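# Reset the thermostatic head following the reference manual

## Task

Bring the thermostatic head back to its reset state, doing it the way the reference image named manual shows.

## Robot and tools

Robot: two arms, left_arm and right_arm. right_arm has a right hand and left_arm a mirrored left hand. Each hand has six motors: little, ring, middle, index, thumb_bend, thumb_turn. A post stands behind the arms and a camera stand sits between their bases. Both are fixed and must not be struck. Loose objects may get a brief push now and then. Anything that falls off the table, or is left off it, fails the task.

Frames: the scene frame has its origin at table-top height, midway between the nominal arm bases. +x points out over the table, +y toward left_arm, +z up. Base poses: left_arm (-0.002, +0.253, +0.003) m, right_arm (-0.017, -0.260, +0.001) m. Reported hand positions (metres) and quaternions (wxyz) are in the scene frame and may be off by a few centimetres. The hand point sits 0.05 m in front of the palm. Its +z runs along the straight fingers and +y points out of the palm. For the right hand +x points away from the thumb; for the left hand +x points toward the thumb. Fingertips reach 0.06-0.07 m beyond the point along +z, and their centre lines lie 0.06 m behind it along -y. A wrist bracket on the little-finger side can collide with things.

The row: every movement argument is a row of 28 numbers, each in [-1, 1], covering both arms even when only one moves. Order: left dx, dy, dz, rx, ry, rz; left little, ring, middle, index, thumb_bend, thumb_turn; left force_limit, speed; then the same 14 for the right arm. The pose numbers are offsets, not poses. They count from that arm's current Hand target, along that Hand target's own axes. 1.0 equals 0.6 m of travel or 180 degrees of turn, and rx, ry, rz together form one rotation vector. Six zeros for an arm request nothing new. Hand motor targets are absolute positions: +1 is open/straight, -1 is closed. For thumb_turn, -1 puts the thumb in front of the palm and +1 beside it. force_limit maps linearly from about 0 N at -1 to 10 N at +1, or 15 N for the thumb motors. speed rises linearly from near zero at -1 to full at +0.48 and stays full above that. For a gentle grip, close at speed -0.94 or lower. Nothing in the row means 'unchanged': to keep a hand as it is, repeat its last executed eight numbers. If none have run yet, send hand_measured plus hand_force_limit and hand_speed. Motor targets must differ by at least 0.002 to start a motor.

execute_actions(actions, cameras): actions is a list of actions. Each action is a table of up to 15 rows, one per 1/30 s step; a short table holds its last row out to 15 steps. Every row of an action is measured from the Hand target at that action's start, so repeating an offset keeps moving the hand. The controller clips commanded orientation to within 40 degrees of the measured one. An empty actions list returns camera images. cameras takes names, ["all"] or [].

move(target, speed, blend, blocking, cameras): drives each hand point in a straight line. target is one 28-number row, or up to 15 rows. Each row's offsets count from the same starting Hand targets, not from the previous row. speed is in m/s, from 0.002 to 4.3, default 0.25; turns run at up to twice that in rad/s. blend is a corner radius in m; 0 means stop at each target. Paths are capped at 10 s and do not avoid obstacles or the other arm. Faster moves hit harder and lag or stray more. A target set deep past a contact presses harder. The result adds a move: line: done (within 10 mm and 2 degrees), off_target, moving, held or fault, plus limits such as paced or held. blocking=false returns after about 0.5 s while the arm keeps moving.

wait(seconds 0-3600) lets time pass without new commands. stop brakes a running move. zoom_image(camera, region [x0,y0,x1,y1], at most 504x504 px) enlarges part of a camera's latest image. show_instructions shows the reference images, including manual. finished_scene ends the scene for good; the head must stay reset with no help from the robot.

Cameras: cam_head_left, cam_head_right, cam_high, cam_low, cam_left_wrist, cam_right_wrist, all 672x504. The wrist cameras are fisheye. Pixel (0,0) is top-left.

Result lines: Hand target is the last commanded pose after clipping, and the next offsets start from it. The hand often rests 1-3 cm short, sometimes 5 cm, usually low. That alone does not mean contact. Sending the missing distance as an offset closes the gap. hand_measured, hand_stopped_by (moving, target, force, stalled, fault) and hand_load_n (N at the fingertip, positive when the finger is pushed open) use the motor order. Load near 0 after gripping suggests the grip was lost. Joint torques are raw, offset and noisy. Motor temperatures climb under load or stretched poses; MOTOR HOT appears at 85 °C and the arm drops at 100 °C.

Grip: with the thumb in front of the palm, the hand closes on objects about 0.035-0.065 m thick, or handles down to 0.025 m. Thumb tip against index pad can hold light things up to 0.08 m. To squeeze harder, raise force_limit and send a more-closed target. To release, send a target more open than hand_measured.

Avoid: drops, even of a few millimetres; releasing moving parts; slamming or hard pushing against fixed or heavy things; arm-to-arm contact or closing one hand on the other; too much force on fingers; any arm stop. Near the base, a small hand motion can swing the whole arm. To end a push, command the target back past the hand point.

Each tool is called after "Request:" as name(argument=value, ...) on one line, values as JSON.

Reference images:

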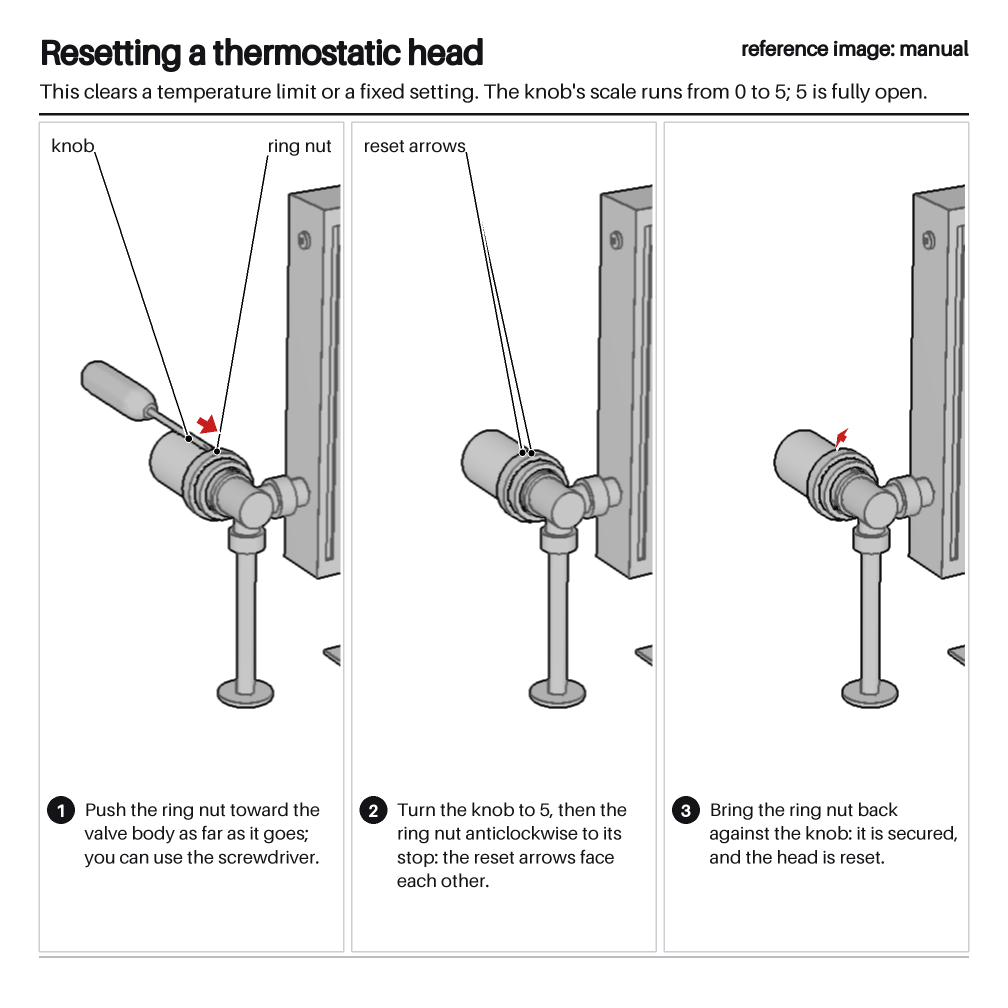

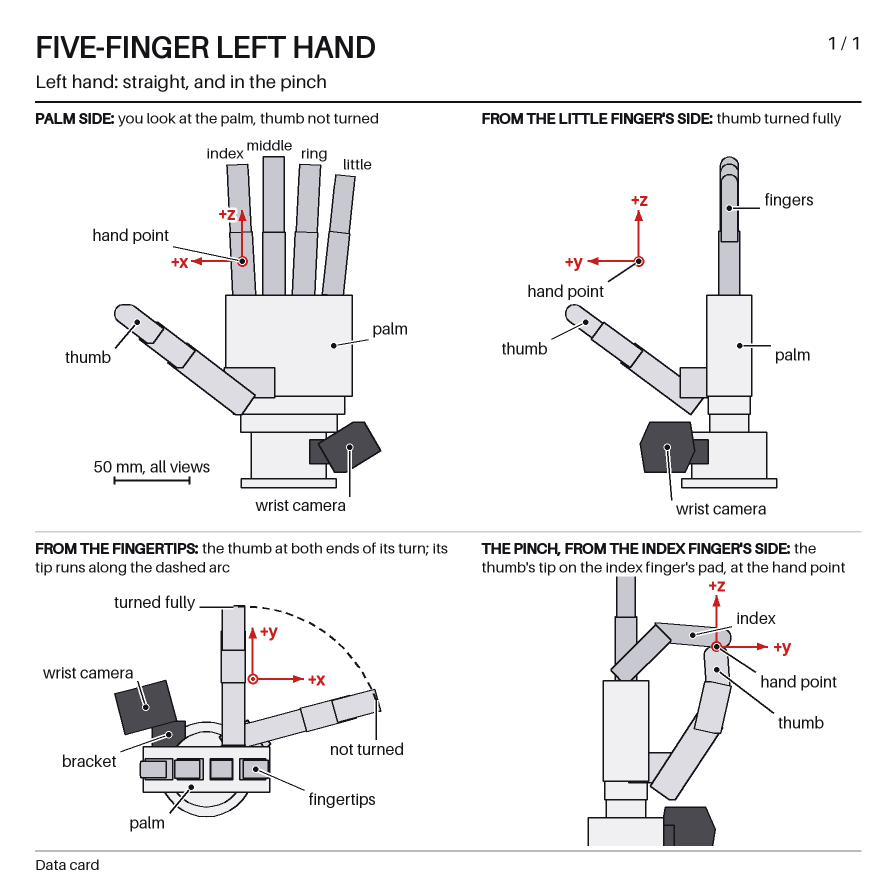

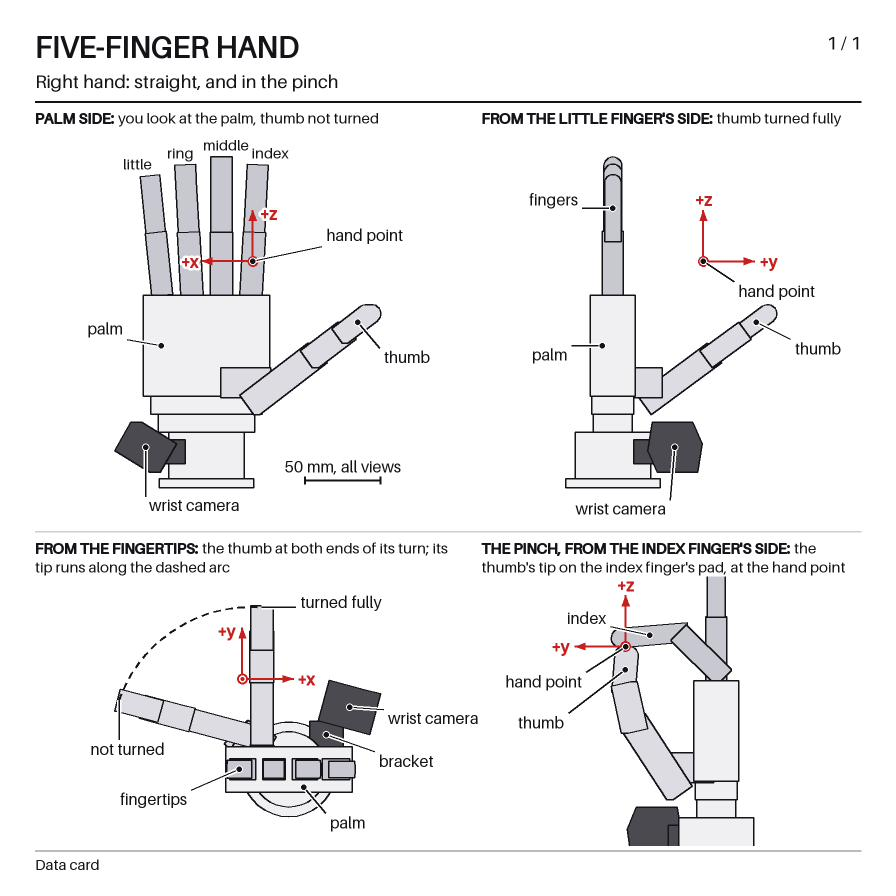

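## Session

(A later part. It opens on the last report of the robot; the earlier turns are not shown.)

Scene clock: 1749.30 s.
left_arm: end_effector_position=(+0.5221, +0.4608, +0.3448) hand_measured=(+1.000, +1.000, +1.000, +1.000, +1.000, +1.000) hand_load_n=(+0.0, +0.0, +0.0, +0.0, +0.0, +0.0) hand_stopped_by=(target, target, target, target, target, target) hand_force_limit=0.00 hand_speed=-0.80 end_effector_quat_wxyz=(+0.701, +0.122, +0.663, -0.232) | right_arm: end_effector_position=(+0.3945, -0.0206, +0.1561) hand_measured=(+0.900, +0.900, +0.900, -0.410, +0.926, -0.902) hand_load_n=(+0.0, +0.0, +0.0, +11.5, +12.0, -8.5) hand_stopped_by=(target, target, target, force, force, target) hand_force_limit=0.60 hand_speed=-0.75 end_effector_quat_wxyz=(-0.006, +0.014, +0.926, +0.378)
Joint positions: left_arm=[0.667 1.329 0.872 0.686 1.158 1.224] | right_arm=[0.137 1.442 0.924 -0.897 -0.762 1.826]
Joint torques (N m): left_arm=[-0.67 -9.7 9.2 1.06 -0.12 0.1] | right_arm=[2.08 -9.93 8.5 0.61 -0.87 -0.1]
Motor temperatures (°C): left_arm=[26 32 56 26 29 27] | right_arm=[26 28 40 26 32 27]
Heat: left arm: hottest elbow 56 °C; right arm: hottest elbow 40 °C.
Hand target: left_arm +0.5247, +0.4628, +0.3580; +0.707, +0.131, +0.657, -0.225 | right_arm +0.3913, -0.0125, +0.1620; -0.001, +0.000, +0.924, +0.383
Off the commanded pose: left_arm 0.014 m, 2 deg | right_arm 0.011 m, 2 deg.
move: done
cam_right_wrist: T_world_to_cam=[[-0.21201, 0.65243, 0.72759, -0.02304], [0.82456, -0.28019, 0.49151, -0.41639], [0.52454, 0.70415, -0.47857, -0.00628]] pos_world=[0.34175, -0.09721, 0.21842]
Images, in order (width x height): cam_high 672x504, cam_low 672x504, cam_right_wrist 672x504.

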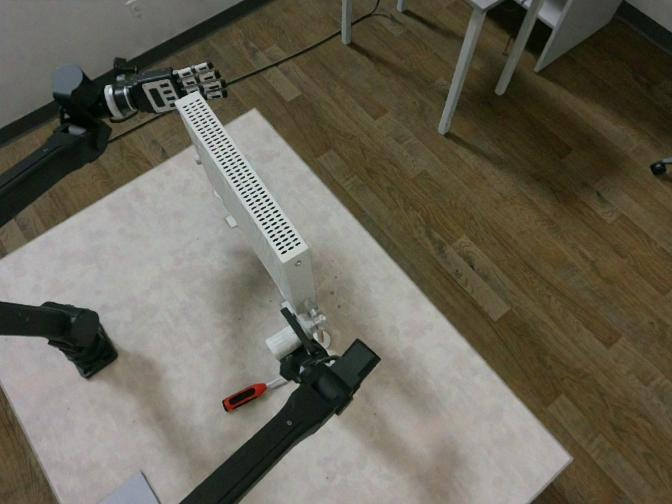

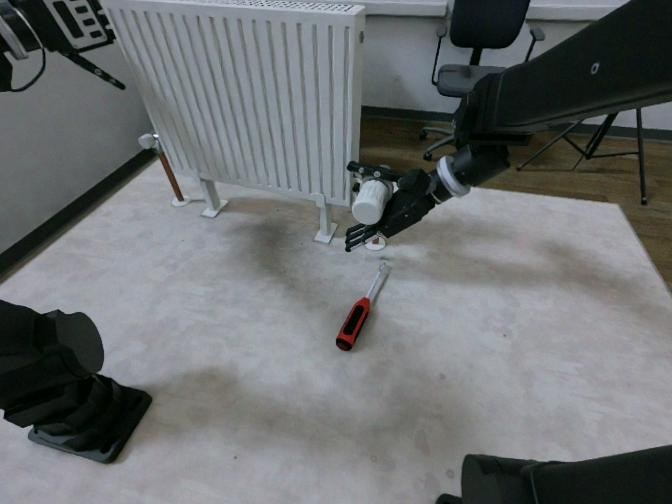

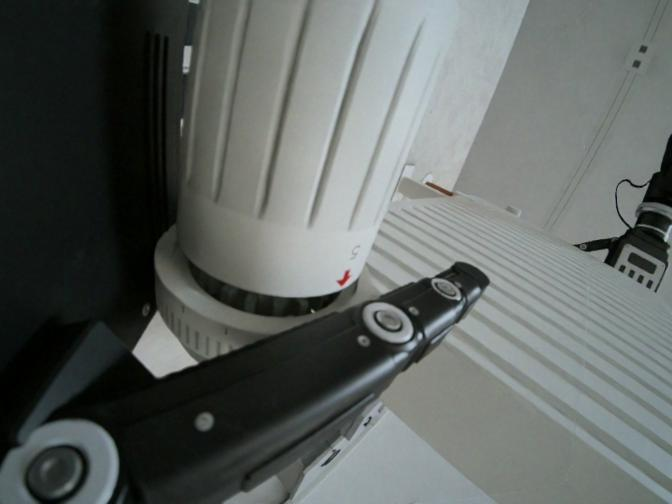

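Request:
move(target=[[0,0,0,0,0,0,1,1,1,1,1,1,0,-0.8,-0.003,-0.0227,-0.0017,0.1111,0,0,0.9,0.9,0.9,-0.95,-0.3,-0.9,0.6,-0.75]], cameras=["cam_right_wrist"], speed=0.08)

Request:
zoom_image(camera="cam_right_wrist", region=[140, 190, 380, 380])

Scene clock: 1774.07 s.
left_arm: end_effector_position=(+0.5221, +0.4608, +0.3448) hand_measured=(+1.000, +1.000, +1.000, +1.000, +1.000, +1.000) hand_load_n=(+0.0, +0.0, +0.0, +0.0, +0.0, +0.0) hand_stopped_by=(target, target, target, target, target, target) hand_force_limit=0.00 hand_speed=-0.80 end_effector_quat_wxyz=(+0.701, +0.122, +0.663, -0.232) | right_arm: end_effector_position=(+0.3923, -0.0284, +0.1425) hand_measured=(+0.900, +0.900, +0.900, -0.410, +0.926, -0.900) hand_load_n=(+0.0, +0.0, +0.0, +12.0, +12.5, +0.0) hand_stopped_by=(target, target, target, force, force, target) hand_force_limit=0.60 hand_speed=-0.75 end_effector_quat_wxyz=(-0.006, +0.013, +0.975, +0.220)
Joint positions: left_arm=[0.667 1.329 0.872 0.686 1.158 1.224] | right_arm=[0.222 1.416 1.013 -1.06 -0.432 1.868]
Joint torques (N m): left_arm=[-0.79 -9.82 9.26 1.11 -0.12 0.1] | right_arm=[1.61 -10.11 10.69 -0.58 0.04 -0.15]
Motor temperatures (°C): left_arm=[26 32 56 26 29 27] | right_arm=[26 29 39 25 32 27]
Heat: left arm: hottest elbow 56 °C; right arm: hottest elbow 39 °C.
Hand target: left_arm +0.5247, +0.4628, +0.3580; +0.707, +0.131, +0.657, -0.225 | right_arm +0.3930, -0.0230, +0.1530; -0.001, +0.000, +0.976, +0.217
Off the commanded pose: left_arm 0.014 m, 2 deg | right_arm 0.012 m, 2 deg.
move: off_target (right_arm)
cam_right_wrist: T_world_to_cam=[[-0.21384, 0.85217, 0.47757, 0.03337], [0.82792, -0.10138, 0.55161, -0.41492], [0.51848, 0.51335, -0.68385, 0.02007]] pos_world=[0.34025, -0.0808, 0.22667]

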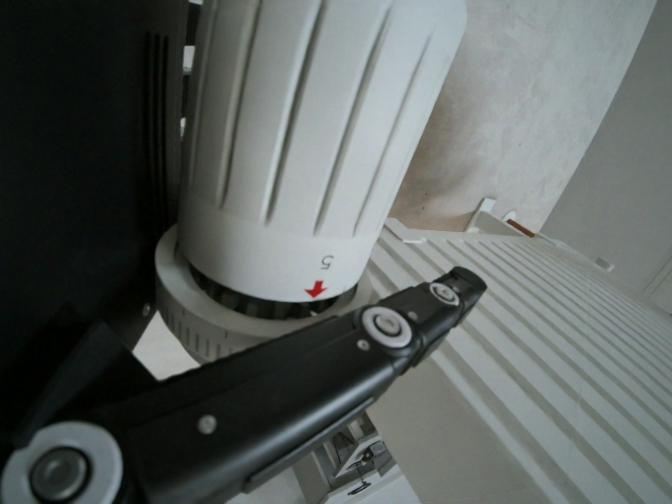

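Scaled by 2.100 from the camera's image (finer frame: 960x720).

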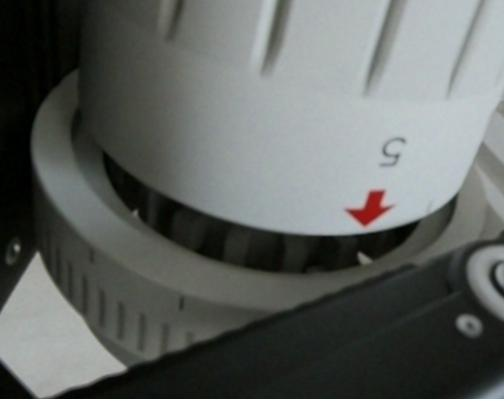

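Request:
move(target=[[0,0,0,0,0,0,1,1,1,1,1,1,0,-0.8,-0.002,-0.0255,0.0047,0.1389,0,0,0.9,0.9,0.9,-0.95,-0.3,-0.9,0.6,-0.75]], cameras=["cam_right_wrist"], speed=0.08)

Request:
zoom_image(camera="cam_right_wrist", region=[140, 190, 380, 380])

Scene clock: 1789.17 s.
left_arm: end_effector_position=(+0.5221, +0.4608, +0.3448) hand_measured=(+1.000, +1.000, +1.000, +1.000, +1.000, +1.000) hand_load_n=(+0.0, +0.0, +0.0, +0.0, +0.0, +0.0) hand_stopped_by=(target, target, target, target, target, target) hand_force_limit=0.00 hand_speed=-0.80 end_effector_quat_wxyz=(+0.701, +0.122, +0.663, -0.232) | right_arm: end_effector_position=(+0.3913, -0.0416, +0.1328) hand_measured=(+0.900, +0.900, +0.900, -0.410, +0.926, -0.900) hand_load_n=(+0.0, +0.0, +0.0, +13.0, +12.5, +6.5) hand_stopped_by=(target, target, target, force, force, target) hand_force_limit=0.60 hand_speed=-0.75 end_effector_quat_wxyz=(-0.004, +0.008, +1.000, +0.005)
Joint positions: left_arm=[0.667 1.329 0.872 0.686 1.158 1.224] | right_arm=[0.37 1.455 1.15 -1.27 -0.012 1.981]
Joint torques (N m): left_arm=[-0.44 -9.93 9.29 1.16 -0.13 0.1] | right_arm=[1.55 -10.11 11.51 -1.13 0.36 -0.06]
Motor temperatures (°C): left_arm=[26 32 56 26 29 27] | right_arm=[26 29 40 25 31 27]
Heat: left arm: hottest elbow 56 °C; right arm: hottest elbow 40 °C.
Hand target: left_arm +0.5247, +0.4628, +0.3580; +0.707, +0.131, +0.657, -0.225 | right_arm +0.3942, -0.0355, +0.1440; -0.001, +0.000, +1.000, +0.001
Off the commanded pose: left_arm 0.014 m, 2 deg | right_arm 0.013 m, 1 deg.
move: off_target (right_arm)
cam_right_wrist: T_world_to_cam=[[-0.22573, 0.97132, 0.07478, 0.11227], [0.8271, 0.15052, 0.54153, -0.39789], [0.51474, 0.18408, -0.83735, 0.02895]] pos_world=[0.33954, -0.05449, 0.23131]

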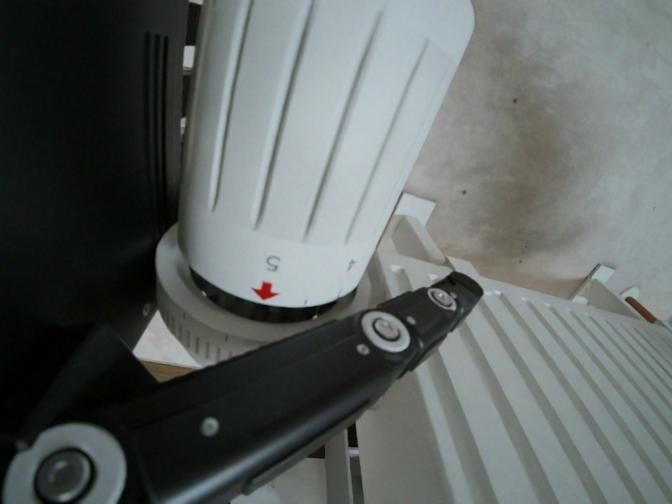

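Scaled by 2.100 from the camera's image (finer frame: 960x720).

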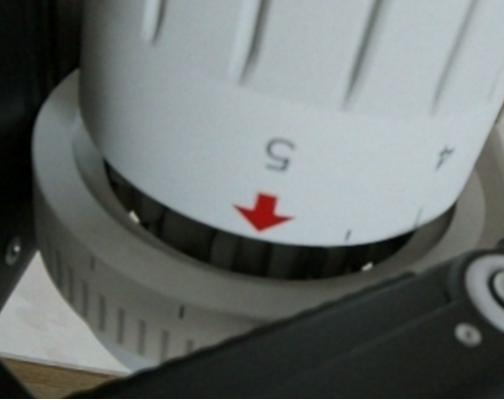

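Request:
move(target=[[0,0,0,0,0,0,1,1,1,1,1,1,0,-0.8,0,0,0,0,0,0,0.9,0.9,0.9,0.8,1,-0.9,0.6,-0.5],[0,0,0,0,0,0,1,1,1,1,1,1,0,-0.8,0,-0.0158,-0.0167,0,0,0,0.9,0.9,0.9,0.8,1,-0.9,0.6,-0.5],[0,0,0,0,0,0,1,1,1,1,1,1,0,-0.8,-0.013,0.0058,-0.0352,-0.1944,0,0,0.9,0.9,0.9,0.8,1,-0.9,0.6,-0.5],[0,0,0,0,0,0,1,1,1,1,1,1,0,-0.8,-0.013,0.0153,-0.0523,-0.3333,0,0,0.9,0.9,0.9,0.8,1,-0.9,0.6,-0.5]], blend=[0,0.003,0.005,0], cameras=["cam_right_wrist","cam_high","cam_low"], speed=0.1)

Request:
zoom_image(camera="cam_right_wrist", region=[160, 130, 400, 360])

Request:
zoom_image(camera="cam_high", region=[255, 290, 345, 380])

Scene clock: 1822.07 s.
left_arm: end_effector_position=(+0.5221, +0.4608, +0.3448) hand_measured=(+1.000, +1.000, +1.000, +1.000, +1.000, +1.000) hand_load_n=(+0.0, +0.0, +0.0, +0.0, +0.0, +0.0) hand_stopped_by=(target, target, target, target, target, target) hand_force_limit=0.00 hand_speed=-0.80 end_effector_quat_wxyz=(+0.701, +0.122, +0.663, -0.232) | right_arm: end_effector_position=(+0.4023, -0.0359, +0.1786) hand_measured=(+0.900, +0.900, +0.900, +0.800, +1.000, -0.900) hand_load_n=(+0.0, +0.0, +0.0, +2.5, +0.0, +0.0) hand_stopped_by=(target, target, target, target, target, target) hand_force_limit=0.60 hand_speed=-0.50 end_effector_quat_wxyz=(+0.001, +0.014, +0.871, +0.491)
Joint positions: left_arm=[0.667 1.329 0.872 0.686 1.158 1.224] | right_arm=[0.049 1.486 0.894 -0.831 -1.02 1.759]
Joint torques (N m): left_arm=[-0.5 -9.76 9.2 1.09 -0.12 0.11] | right_arm=[2.55 -7.82 8.14 1.2 -1.41 -0.09]
Motor temperatures (°C): left_arm=[26 32 56 26 29 27] | right_arm=[26 29 43 25 31 27]
Heat: left arm: hottest elbow 56 °C; right arm: hottest elbow 43 °C.
Hand target: left_arm +0.5247, +0.4628, +0.3580; +0.707, +0.131, +0.657, -0.225 | right_arm +0.4021, -0.0263, +0.1754; -0.001, +0.000, +0.866, +0.500
Off the commanded pose: left_arm 0.014 m, 2 deg | right_arm 0.010 m, 2 deg.
move: done
cam_right_wrist: T_world_to_cam=[[-0.22015, 0.45255, 0.86414, -0.05614], [0.8152, -0.40115, 0.41777, -0.42559], [0.53571, 0.79641, -0.2806, -0.02532]] pos_world=[0.34815, -0.12515, 0.2192]
Images, in order (width x height): cam_high 672x504, cam_low 672x504, cam_right_wrist 672x504.

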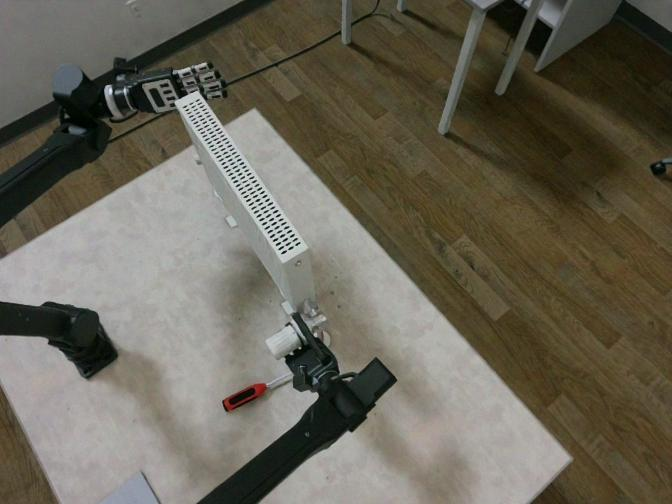

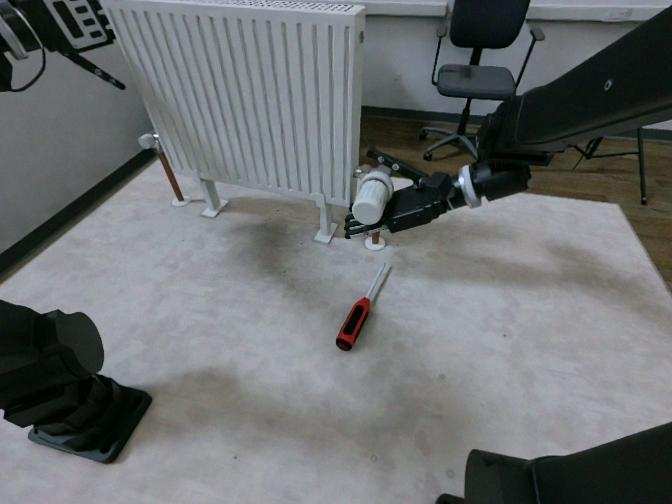

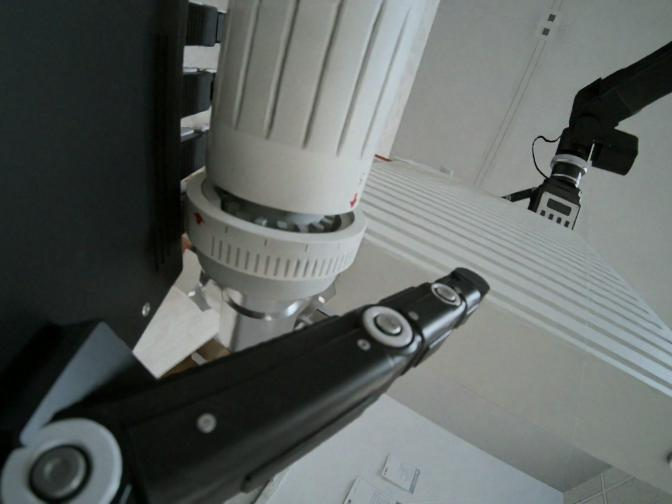

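Scaled by 2.100 from the camera's image (finer frame: 960x720).

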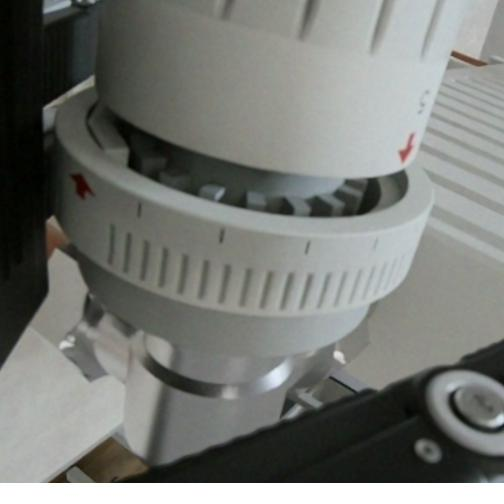

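Scaled by 5.600 from the camera's image (finer frame: 960x720).

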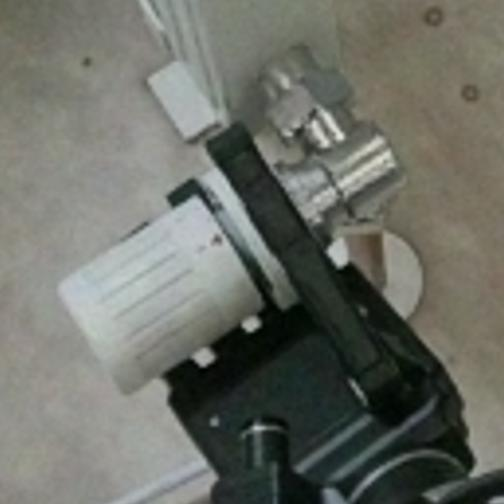

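Request:
move(target=[[0,0,0,0,0,0,1,1,1,1,1,1,0,-0.8,0,0,0.028,0,0,0,0.9,0.9,0.9,0.8,1,-0.9,0.6,-0.5],[0,0,0,0,0,0,1,1,1,1,1,1,0,-0.8,0,0,0.028,0,0,0,0.9,0.9,0.9,-1,1,-0.9,0.4,-0.75],[0,0,0,0,0,0,1,1,1,1,1,1,0,-0.8,0,0,0.028,0,0,0,0.9,0.9,0.9,-0.95,-0.3,-0.9,0.6,-0.75]], cameras=["cam_right_wrist","cam_high","cam_low"], speed=0.06)

Request:
zoom_image(camera="cam_high", region=[255, 290, 345, 380])

Scene clock: 1839.90 s.
left_arm: end_effector_position=(+0.5221, +0.4608, +0.3448) hand_measured=(+1.000, +1.000, +1.000, +1.000, +1.000, +1.000) hand_load_n=(+0.0, +0.0, +0.0, +0.0, +0.0, +0.0) hand_stopped_by=(target, target, target, target, target, target) hand_force_limit=0.00 hand_speed=-0.80 end_effector_quat_wxyz=(+0.701, +0.122, +0.663, -0.232) | right_arm: end_effector_position=(+0.4029, -0.0220, +0.1657) hand_measured=(+0.900, +0.900, +0.900, +0.766, +0.830, -0.900) hand_load_n=(+0.0, +0.0, +0.0, +19.0, +11.0, -1.0) hand_stopped_by=(target, target, target, force, force, target) hand_force_limit=0.60 hand_speed=-0.75 end_effector_quat_wxyz=(-0.002, +0.016, +0.870, +0.493)
Joint positions: left_arm=[0.667 1.329 0.872 0.686 1.158 1.224] | right_arm=[0.084 1.506 0.872 -0.738 -1.018 1.827]
Joint torques (N m): left_arm=[-0.38 -10.11 9.18 1.1 -0.13 0.11] | right_arm=[2.32 -8.64 8.21 1.2 -1.26 -0.08]
Motor temperatures (°C): left_arm=[26 32 56 26 29 27] | right_arm=[26 29 40 26 32 27]
Heat: left arm: hottest elbow 56 °C; right arm: hottest elbow 40 °C.
Hand target: left_arm +0.5247, +0.4628, +0.3580; +0.707, +0.131, +0.657, -0.225 | right_arm +0.4019, -0.0118, +0.1670; -0.001, +0.000, +0.866, +0.500
Off the commanded pose: left_arm 0.014 m, 2 deg | right_arm 0.010 m, 2 deg.
move: done
cam_right_wrist: T_world_to_cam=[[-0.21322, 0.44951, 0.86745, -0.05456], [0.81824, -0.40301, 0.40996, -0.4151], [0.53387, 0.7972, -0.28188, -0.0394]] pos_world=[0.34905, -0.11136, 0.20639]
Images, in order (width x height): cam_high 672x504, cam_low 672x504, cam_right_wrist 672x504.

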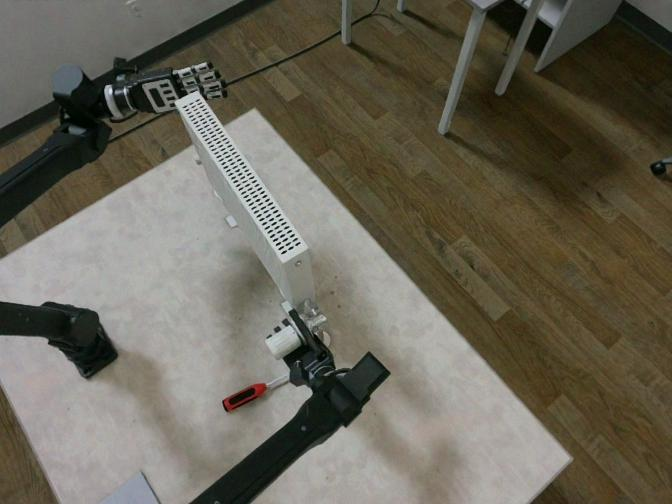

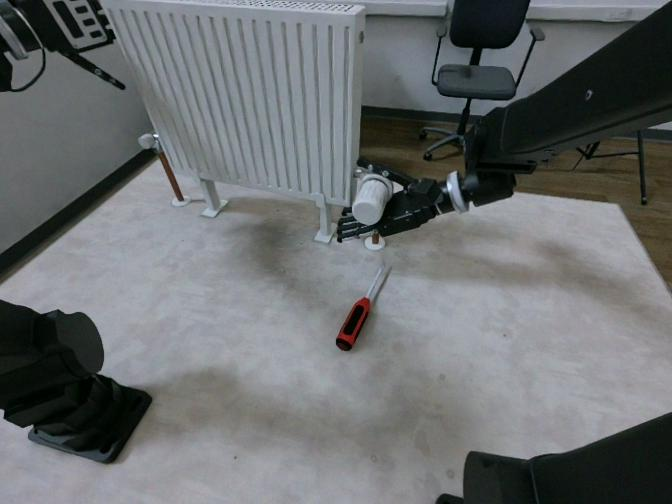

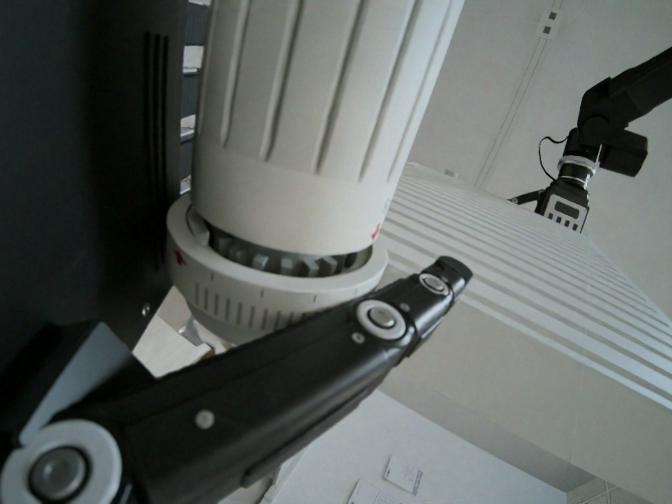

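Scaled by 5.600 from the camera's image (finer frame: 960x720).

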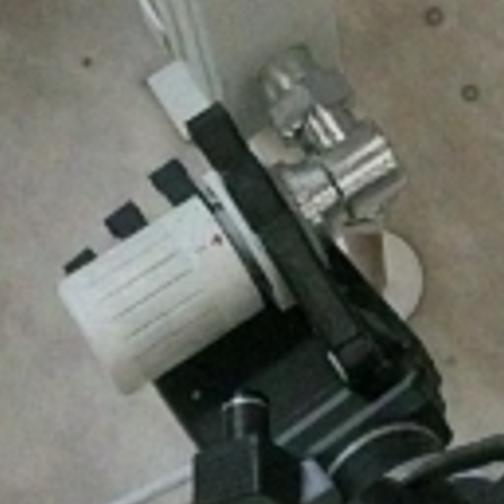

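Request:
move(target=[[0,0,0,0,0,0,1,1,1,1,1,1,0,-0.8,0,0,0,0,0,0,0.9,0.9,0.9,0.9,1,-0.9,0.6,-0.6],[0,0,0,0,0,0,1,1,1,1,1,1,0,-0.8,0.0017,-0.0267,0.005,0.0833,0,0,0.9,0.9,0.9,0.9,1,-0.9,0.6,-0.6]], cameras=["cam_high"], speed=0.06)

Scene clock: 1873.67 s.
left_arm: end_effector_position=(+0.5221, +0.4608, +0.3448) hand_measured=(+1.000, +1.000, +1.000, +1.000, +1.000, +1.000) hand_load_n=(+0.0, +0.0, +0.0, +0.0, +0.0, +0.0) hand_stopped_by=(target, target, target, target, target, target) hand_force_limit=0.00 hand_speed=-0.80 end_effector_quat_wxyz=(+0.701, +0.122, +0.663, -0.232) | right_arm: end_effector_position=(+0.4029, -0.0273, +0.1534) hand_measured=(+0.900, +0.900, +0.900, +0.900, +1.000, -0.900) hand_load_n=(+0.0, +0.0, +0.0, +0.0, +0.0, +0.0) hand_stopped_by=(target, target, target, target, target, target) hand_force_limit=0.60 hand_speed=-0.60 end_effector_quat_wxyz=(+0.006, +0.012, +0.921, +0.390)
Joint positions: left_arm=[0.667 1.329 0.872 0.686 1.158 1.224] | right_arm=[0.112 1.462 0.921 -0.862 -0.788 1.802]
Joint torques (N m): left_arm=[-0.62 -9.7 9.29 1.09 -0.12 0.13] | right_arm=[2.67 -8.76 9.52 -0.24 -0.04 -0.08]
Motor temperatures (°C): left_arm=[26 32 57 26 29 27] | right_arm=[26 29 38 26 33 27]
Heat: left arm: hottest elbow 57 °C; right arm: hottest elbow 38 °C.
Hand target: left_arm +0.5247, +0.4628, +0.3580; +0.707, +0.131, +0.657, -0.225 | right_arm +0.4010, -0.0172, +0.1517; -0.001, +0.000, +0.924, +0.383
Off the commanded pose: left_arm 0.014 m, 2 deg | right_arm 0.010 m, 2 deg.
move: done

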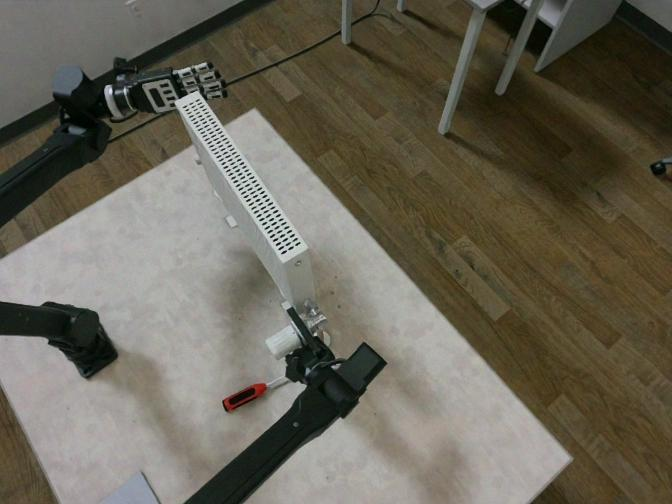

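Request:
move(target=[[0,0,0,0,0,0,1,1,1,1,1,1,0,-0.8,0.003,0.012,0,0,0,0,0.9,0.9,0.9,0.8,1,-0.9,0.6,-0.5],[0,0,0,0,0,0,1,1,1,1,1,1,0,-0.8,0.003,0.012,0,0,0,0,0.9,0.9,0.9,-1,1,-0.9,0.4,-0.75],[0,0,0,0,0,0,1,1,1,1,1,1,0,-0.8,0.003,0.012,0,0,0,0,0.9,0.9,0.9,-0.95,-0.3,-0.9,0.6,-0.75]], cameras=["cam_right_wrist","cam_low"], speed=0.06)

Request:
zoom_image(camera="cam_low", region=[330, 150, 440, 260])

Request:
zoom_image(camera="cam_right_wrist", region=[140, 190, 380, 380])

Scene clock: 1888.20 s.
left_arm: end_effector_position=(+0.5221, +0.4608, +0.3448) hand_measured=(+1.000, +1.000, +1.000, +1.000, +1.000, +1.000) hand_load_n=(+0.0, +0.0, +0.0, +0.0, +0.0, +0.0) hand_stopped_by=(target, target, target, target, target, target) hand_force_limit=0.00 hand_speed=-0.80 end_effector_quat_wxyz=(+0.701, +0.122, +0.663, -0.232) | right_arm: end_effector_position=(+0.3992, -0.0218, +0.1555) hand_measured=(+0.900, +0.900, +0.900, +0.574, +0.866, -0.900) hand_load_n=(+0.0, +0.0, +0.0, +13.0, +11.5, +1.5) hand_stopped_by=(target, target, target, force, force, target) hand_force_limit=0.60 hand_speed=-0.75 end_effector_quat_wxyz=(+0.004, +0.010, +0.924, +0.382)
Joint positions: left_arm=[0.667 1.329 0.872 0.686 1.158 1.224] | right_arm=[0.13 1.449 0.922 -0.871 -0.77 1.816]
Joint torques (N m): left_arm=[-0.85 -9.82 9.25 1.11 -0.13 0.1] | right_arm=[2.55 -8.59 9.66 0.01 -0.6 0]
Motor temperatures (°C): left_arm=[26 32 57 26 29 27] | right_arm=[26 29 40 26 32 27]
Heat: left arm: hottest elbow 57 °C; right arm: hottest elbow 40 °C.
Hand target: left_arm +0.5247, +0.4628, +0.3580; +0.707, +0.131, +0.657, -0.225 | right_arm +0.3992, -0.0122, +0.1567; -0.001, +0.000, +0.924, +0.383
Off the commanded pose: left_arm 0.014 m, 2 deg | right_arm 0.010 m, 1 deg.
move: done
cam_right_wrist: T_world_to_cam=[[-0.22917, 0.64485, 0.72914, -0.01446], [0.81371, -0.28418, 0.50708, -0.41852], [0.5342, 0.70951, -0.45959, -0.01479]] pos_world=[0.34514, -0.09911, 0.21597]
Images, in order (width x height): cam_low 672x504, cam_right_wrist 672x504.

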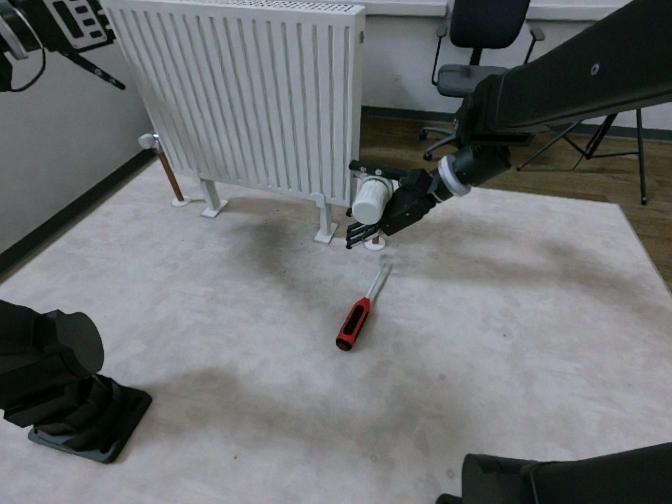

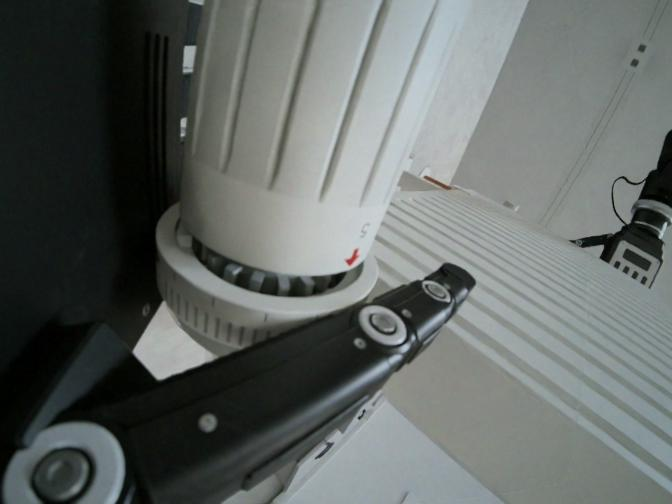

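Scaled by 4.582 from the camera's image (finer frame: 960x720).

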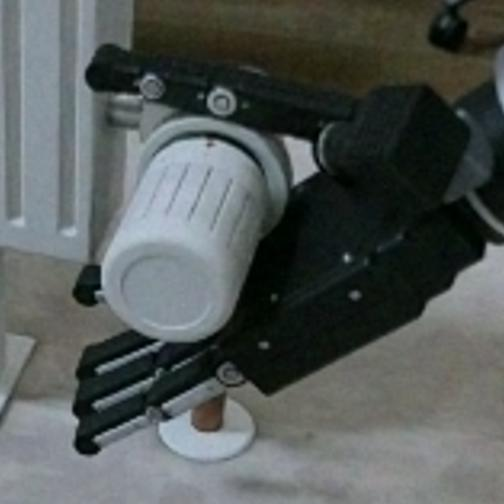

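Scaled by 2.100 from the camera's image (finer frame: 960x720).

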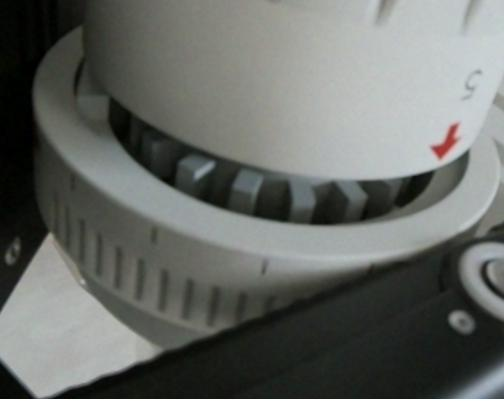

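Request:
move(target=[[0,0,0,0,0,0,1,1,1,1,1,1,0,-0.8,0,0,0,0,0,0,0.9,0.9,0.9,0.8,1,-0.9,0.6,-0.6],[0,0,0,0,0,0,1,1,1,1,1,1,0,-0.8,0,-0.025,-0.01,0,0,0,0.9,0.9,0.9,0.8,1,-0.9,0.6,-0.6]], cameras=[], speed=0.06)

Scene clock: 1929.97 s.
left_arm: end_effector_position=(+0.5221, +0.4608, +0.3448) hand_measured=(+1.000, +1.000, +1.000, +1.000, +1.000, +1.000) hand_load_n=(+0.0, +0.0, +0.0, +0.0, +0.0, +0.0) hand_stopped_by=(target, target, target, target, target, target) hand_force_limit=0.00 hand_speed=-0.80 end_effector_quat_wxyz=(+0.701, +0.122, +0.663, -0.232) | right_arm: end_effector_position=(+0.3954, -0.0228, +0.1560) hand_measured=(+0.900, +0.900, +0.900, +0.800, +1.000, -0.900) hand_load_n=(+0.0, +0.0, +0.0, +0.0, +0.0, +0.0) hand_stopped_by=(target, target, target, target, target, target) hand_force_limit=0.60 hand_speed=-0.60 end_effector_quat_wxyz=(+0.006, -0.004, +0.923, +0.384)
Joint positions: left_arm=[0.667 1.329 0.872 0.686 1.158 1.224] | right_arm=[0.125 1.45 0.922 -0.884 -0.775 1.776]
Joint torques (N m): left_arm=[-0.38 -9.88 9.24 1.1 -0.13 0.11] | right_arm=[-0.5 -7.65 9.01 -0.13 -0.61 -0.11]
Motor temperatures (°C): left_arm=[26 32 57 26 29 27] | right_arm=[26 29 39 25 31 27]
Heat: left arm: hottest elbow 57 °C; right arm: hottest elbow 39 °C.
Hand target: left_arm +0.5247, +0.4628, +0.3580; +0.707, +0.131, +0.657, -0.225 | right_arm +0.3992, -0.0270, +0.1503; -0.001, +0.000, +0.924, +0.383
Off the commanded pose: left_arm 0.014 m, 2 deg | right_arm 0.008 m, 1 deg.
move: done

Request:
move(target=[[0,0,0,0,0,0,1,1,1,1,1,1,0,-0.8,-0.006,-0.019,-0.007,0,0,0,0.9,0.9,0.9,0.8,1,-0.9,0.6,-0.6]], cameras=[], speed=0.06)

Scene clock: 1940.77 s.
left_arm: end_effector_position=(+0.5221, +0.4608, +0.3448) hand_measured=(+1.000, +1.000, +1.000, +1.000, +1.000, +1.000) hand_load_n=(+0.0, -0.5, +0.0, +0.0, +0.0, +0.0) hand_stopped_by=(target, target, target, target, target, target) hand_force_limit=0.00 hand_speed=-0.80 end_effector_quat_wxyz=(+0.701, +0.122, +0.663, -0.232) | right_arm: end_effector_position=(+0.3971, -0.0332, +0.1527) hand_measured=(+0.900, +0.900, +0.900, +0.800, +1.000, -0.900) hand_load_n=(+0.0, +0.0, +0.5, +0.0, +0.0, +0.0) hand_stopped_by=(target, target, target, target, target, target) hand_force_limit=0.60 hand_speed=-0.60 end_effector_quat_wxyz=(+0.007, -0.007, +0.922, +0.386)
Joint positions: left_arm=[0.667 1.329 0.872 0.686 1.158 1.224] | right_arm=[0.096 1.462 0.922 -0.898 -0.785 1.731]
Joint torques (N m): left_arm=[-0.62 -9.7 9.22 1.16 -0.12 0.11] | right_arm=[-0.44 -7.3 9.35 -0.28 -0.38 -0.11]
Motor temperatures (°C): left_arm=[26 32 57 26 29 27] | right_arm=[26 29 38 25 31 27]
Heat: left arm: hottest elbow 57 °C; right arm: hottest elbow 38 °C.
Hand target: left_arm +0.5247, +0.4628, +0.3580; +0.707, +0.131, +0.657, -0.225 | right_arm +0.4027, -0.0380, +0.1452; -0.001, +0.000, +0.924, +0.383
Off the commanded pose: left_arm 0.014 m, 2 deg | right_arm 0.011 m, 1 deg.
move: off_target (right_arm)

Request:
move(target=[[0,0,0,0,0,0,1,1,1,1,1,1,0,-0.8,0,0,0,0,0,0,0.9,0.9,0.9,0.1,1,-0.9,0.4,-0.6],[0,0,0,0,0,0,1,1,1,1,1,1,0,-0.8,0.005,0.0463,0.0145,0,0,0,0.9,0.9,0.9,0.1,1,-0.9,0.4,-0.6],[0,0,0,0,0,0,1,1,1,1,1,1,0,-0.8,0.005,0.0463,0.0145,0,0,0,0.9,0.9,0.9,-1,1,-0.9,0.4,-0.75]], cameras=["cam_low"], speed=0.06)

Scene clock: 1953.33 s.
left_arm: end_effector_position=(+0.5221, +0.4608, +0.3448) hand_measured=(+1.000, +1.000, +1.000, +1.000, +1.000, +1.000) hand_load_n=(+0.5, +0.0, -0.5, +0.0, +0.0, +0.0) hand_stopped_by=(target, target, target, target, target, target) hand_force_limit=0.00 hand_speed=-0.80 end_effector_quat_wxyz=(+0.701, +0.122, +0.663, -0.232) | right_arm: end_effector_position=(+0.3943, -0.0208, +0.1543) hand_measured=(+0.900, +0.900, +0.900, -0.404, +1.000, -0.900) hand_load_n=(+0.0, +0.0, +0.0, +7.0, +0.5, -0.5) hand_stopped_by=(target, target, target, force, target, target) hand_force_limit=0.40 hand_speed=-0.75 end_effector_quat_wxyz=(-0.007, +0.008, +0.923, +0.386)
Joint positions: left_arm=[0.667 1.329 0.872 0.686 1.158 1.224] | right_arm=[0.131 1.454 0.922 -0.893 -0.781 1.804]
Joint torques (N m): left_arm=[-0.73 -9.82 9.21 1.07 -0.13 0.11] | right_arm=[2.32 -9.05 9.94 0.59 -0.2 0.14]
Motor temperatures (°C): left_arm=[26 32 57 26 29 27] | right_arm=[26 29 38 25 31 26]
Heat: left arm: hottest elbow 57 °C; right arm: hottest elbow 38 °C.
Hand target: left_arm +0.5247, +0.4628, +0.3580; +0.707, +0.131, +0.657, -0.225 | right_arm +0.3997, -0.0122, +0.1587; -0.001, +0.000, +0.924, +0.383
Off the commanded pose: left_arm 0.014 m, 2 deg | right_arm 0.011 m, 1 deg.
move: off_target (right_arm); target 3's new numbers were sent with right_arm's hand 0.011 m and 1 deg from that target

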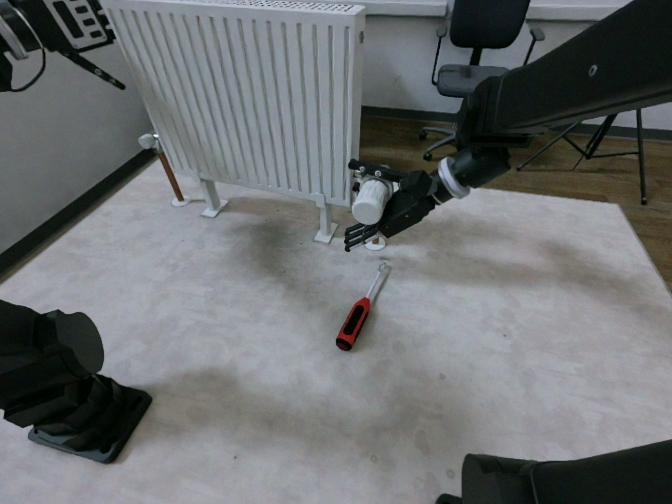

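Request:
move(target=[[0,0,0,0,0,0,1,1,1,1,1,1,0,-0.8,0,0,0,0,0,0,0.9,0.9,0.9,-0.95,-0.3,-0.9,0.6,-0.75]], cameras=["cam_right_wrist"], speed=0.06)

Request:
zoom_image(camera="cam_right_wrist", region=[140, 190, 380, 380])

Scene clock: 1962.00 s.
left_arm: end_effector_position=(+0.5221, +0.4608, +0.3448) hand_measured=(+1.000, +1.000, +1.000, +1.000, +1.000, +1.000) hand_load_n=(+0.0, +0.0, +0.0, +0.0, +0.0, +0.0) hand_stopped_by=(target, target, target, target, target, target) hand_force_limit=0.00 hand_speed=-0.80 end_effector_quat_wxyz=(+0.701, +0.122, +0.663, -0.232) | right_arm: end_effector_position=(+0.3943, -0.0207, +0.1542) hand_measured=(+0.900, +0.900, +0.900, -0.420, +0.950, -0.900) hand_load_n=(+0.0, +0.0, +0.0, +12.0, +12.5, -1.0) hand_stopped_by=(target, target, target, force, force, target) hand_force_limit=0.60 hand_speed=-0.75 end_effector_quat_wxyz=(-0.007, +0.009, +0.923, +0.386)
Joint positions: left_arm=[0.667 1.329 0.872 0.686 1.158 1.224] | right_arm=[0.131 1.454 0.922 -0.893 -0.781 1.805]
Joint torques (N m): left_arm=[-0.38 -9.58 9.24 1.11 -0.11 0.11] | right_arm=[2.26 -9.35 9.94 0.61 -0.2 0.1]
Motor temperatures (°C): left_arm=[26 32 57 26 29 27] | right_arm=[26 29 38 25 30 26]
Heat: left arm: hottest elbow 57 °C; right arm: hottest elbow 38 °C.
Hand target: left_arm +0.5247, +0.4628, +0.3580; +0.707, +0.131, +0.657, -0.225 | right_arm +0.3997, -0.0121, +0.1588; -0.001, +0.000, +0.924, +0.383
Off the commanded pose: left_arm 0.014 m, 2 deg | right_arm 0.011 m, 1 deg.
move: done
cam_right_wrist: T_world_to_cam=[[-0.22052, 0.63718, 0.7385, -0.02044], [0.82681, -0.27956, 0.48809, -0.41575], [0.51745, 0.71823, -0.46518, -0.00599]] pos_world=[0.34234, -0.0989, 0.21524]

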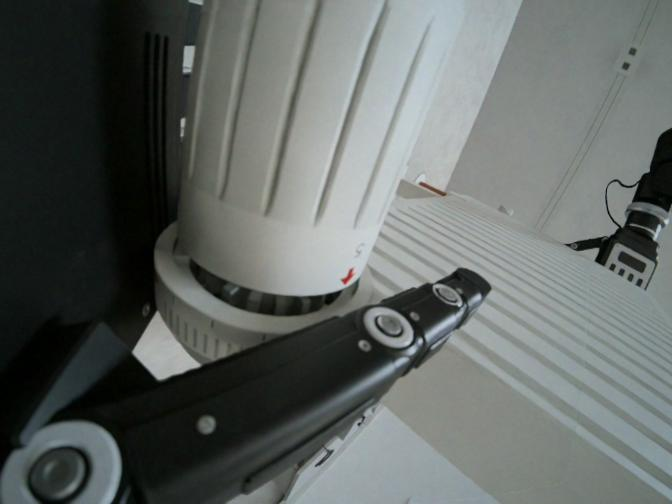

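Scaled by 2.100 from the camera's image (finer frame: 960x720).

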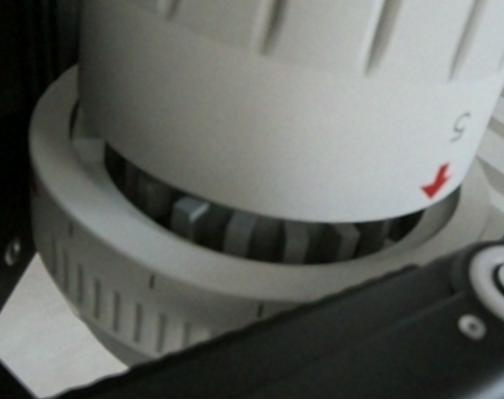

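Request:
move(target=[[0,0,0,0,0,0,1,1,1,1,1,1,0,-0.8,0.003,-0.0227,-0.0017,0.1111,0,0,0.9,0.9,0.9,-0.95,-0.3,-0.9,0.6,-0.75],[0,0,0,0,0,0,1,1,1,1,1,1,0,-0.8,0.005,-0.0483,-0.0059,0.25,0,0,0.9,0.9,0.9,-0.95,-0.3,-0.9,0.6,-0.75],[0,0,0,0,0,0,1,1,1,1,1,1,0,-0.8,0.005,-0.0555,-0.0087,0.2722,0,0,0.9,0.9,0.9,-0.95,-0.3,-0.9,0.6,-0.75]], blend=[0.005,0.003,0], cameras=["cam_right_wrist"], speed=0.1)

Request:
zoom_image(camera="cam_right_wrist", region=[140, 190, 380, 380])

Scene clock: 1987.73 s.
left_arm: end_effector_position=(+0.5221, +0.4608, +0.3448) hand_measured=(+1.000, +1.000, +1.000, +1.000, +1.000, +1.000) hand_load_n=(+0.0, +0.0, +0.0, +0.0, +0.5, +0.0) hand_stopped_by=(target, target, target, target, target, target) hand_force_limit=0.00 hand_speed=-0.80 end_effector_quat_wxyz=(+0.701, +0.122, +0.663, -0.232) | right_arm: end_effector_position=(+0.3928, -0.0452, +0.1311) hand_measured=(+0.900, +0.900, +0.900, -0.420, +0.950, -0.900) hand_load_n=(+0.0, +0.0, +0.0, +13.5, +12.0, +9.0) hand_stopped_by=(target, target, target, force, force, target) hand_force_limit=0.60 hand_speed=-0.75 end_effector_quat_wxyz=(-0.004, +0.009, +1.000, -0.029)
Joint positions: left_arm=[0.667 1.329 0.872 0.686 1.158 1.224] | right_arm=[0.39 1.471 1.173 -1.303 0.049 2.003]
Joint torques (N m): left_arm=[-0.62 -9.76 9.25 1.09 -0.13 0.11] | right_arm=[2.08 -9.47 11.3 -0.9 0.55 -0.07]
Motor temperatures (°C): left_arm=[26 32 57 26 29 27] | right_arm=[26 29 39 25 30 26]
Heat: left arm: hottest elbow 57 °C; right arm: hottest elbow 39 °C.
Hand target: left_arm +0.5247, +0.4628, +0.3580; +0.707, +0.131, +0.657, -0.225 | right_arm +0.3967, -0.0394, +0.1389; -0.001, -0.001, +0.999, -0.034
Off the commanded pose: left_arm 0.014 m, 2 deg | right_arm 0.010 m, 1 deg.
move: done
cam_right_wrist: T_world_to_cam=[[-0.22454, 0.97442, 0.0099, 0.12438], [0.82699, 0.18517, 0.53085, -0.39475], [0.51544, 0.12739, -0.84741, 0.02589]] pos_world=[0.34104, -0.0514, 0.23026]

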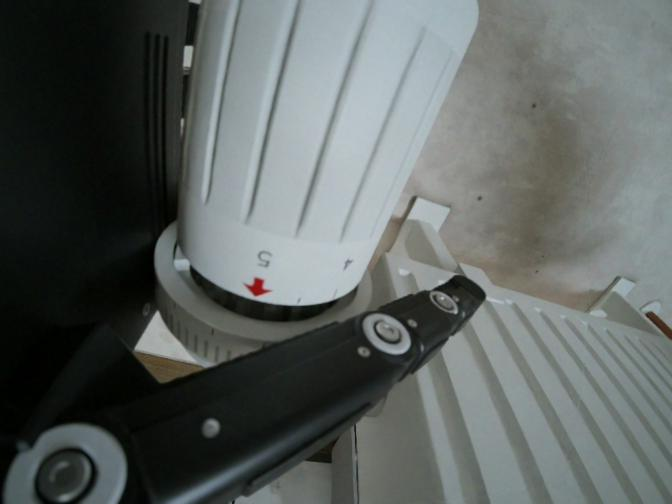

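Scaled by 2.100 from the camera's image (finer frame: 960x720).

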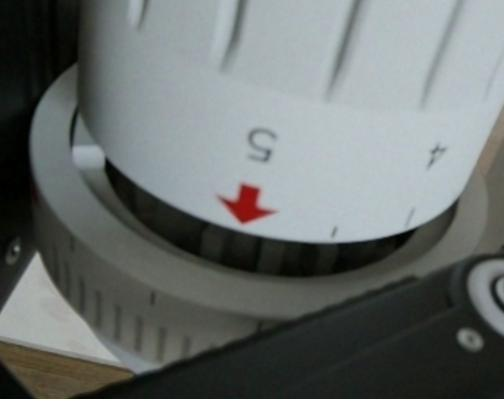

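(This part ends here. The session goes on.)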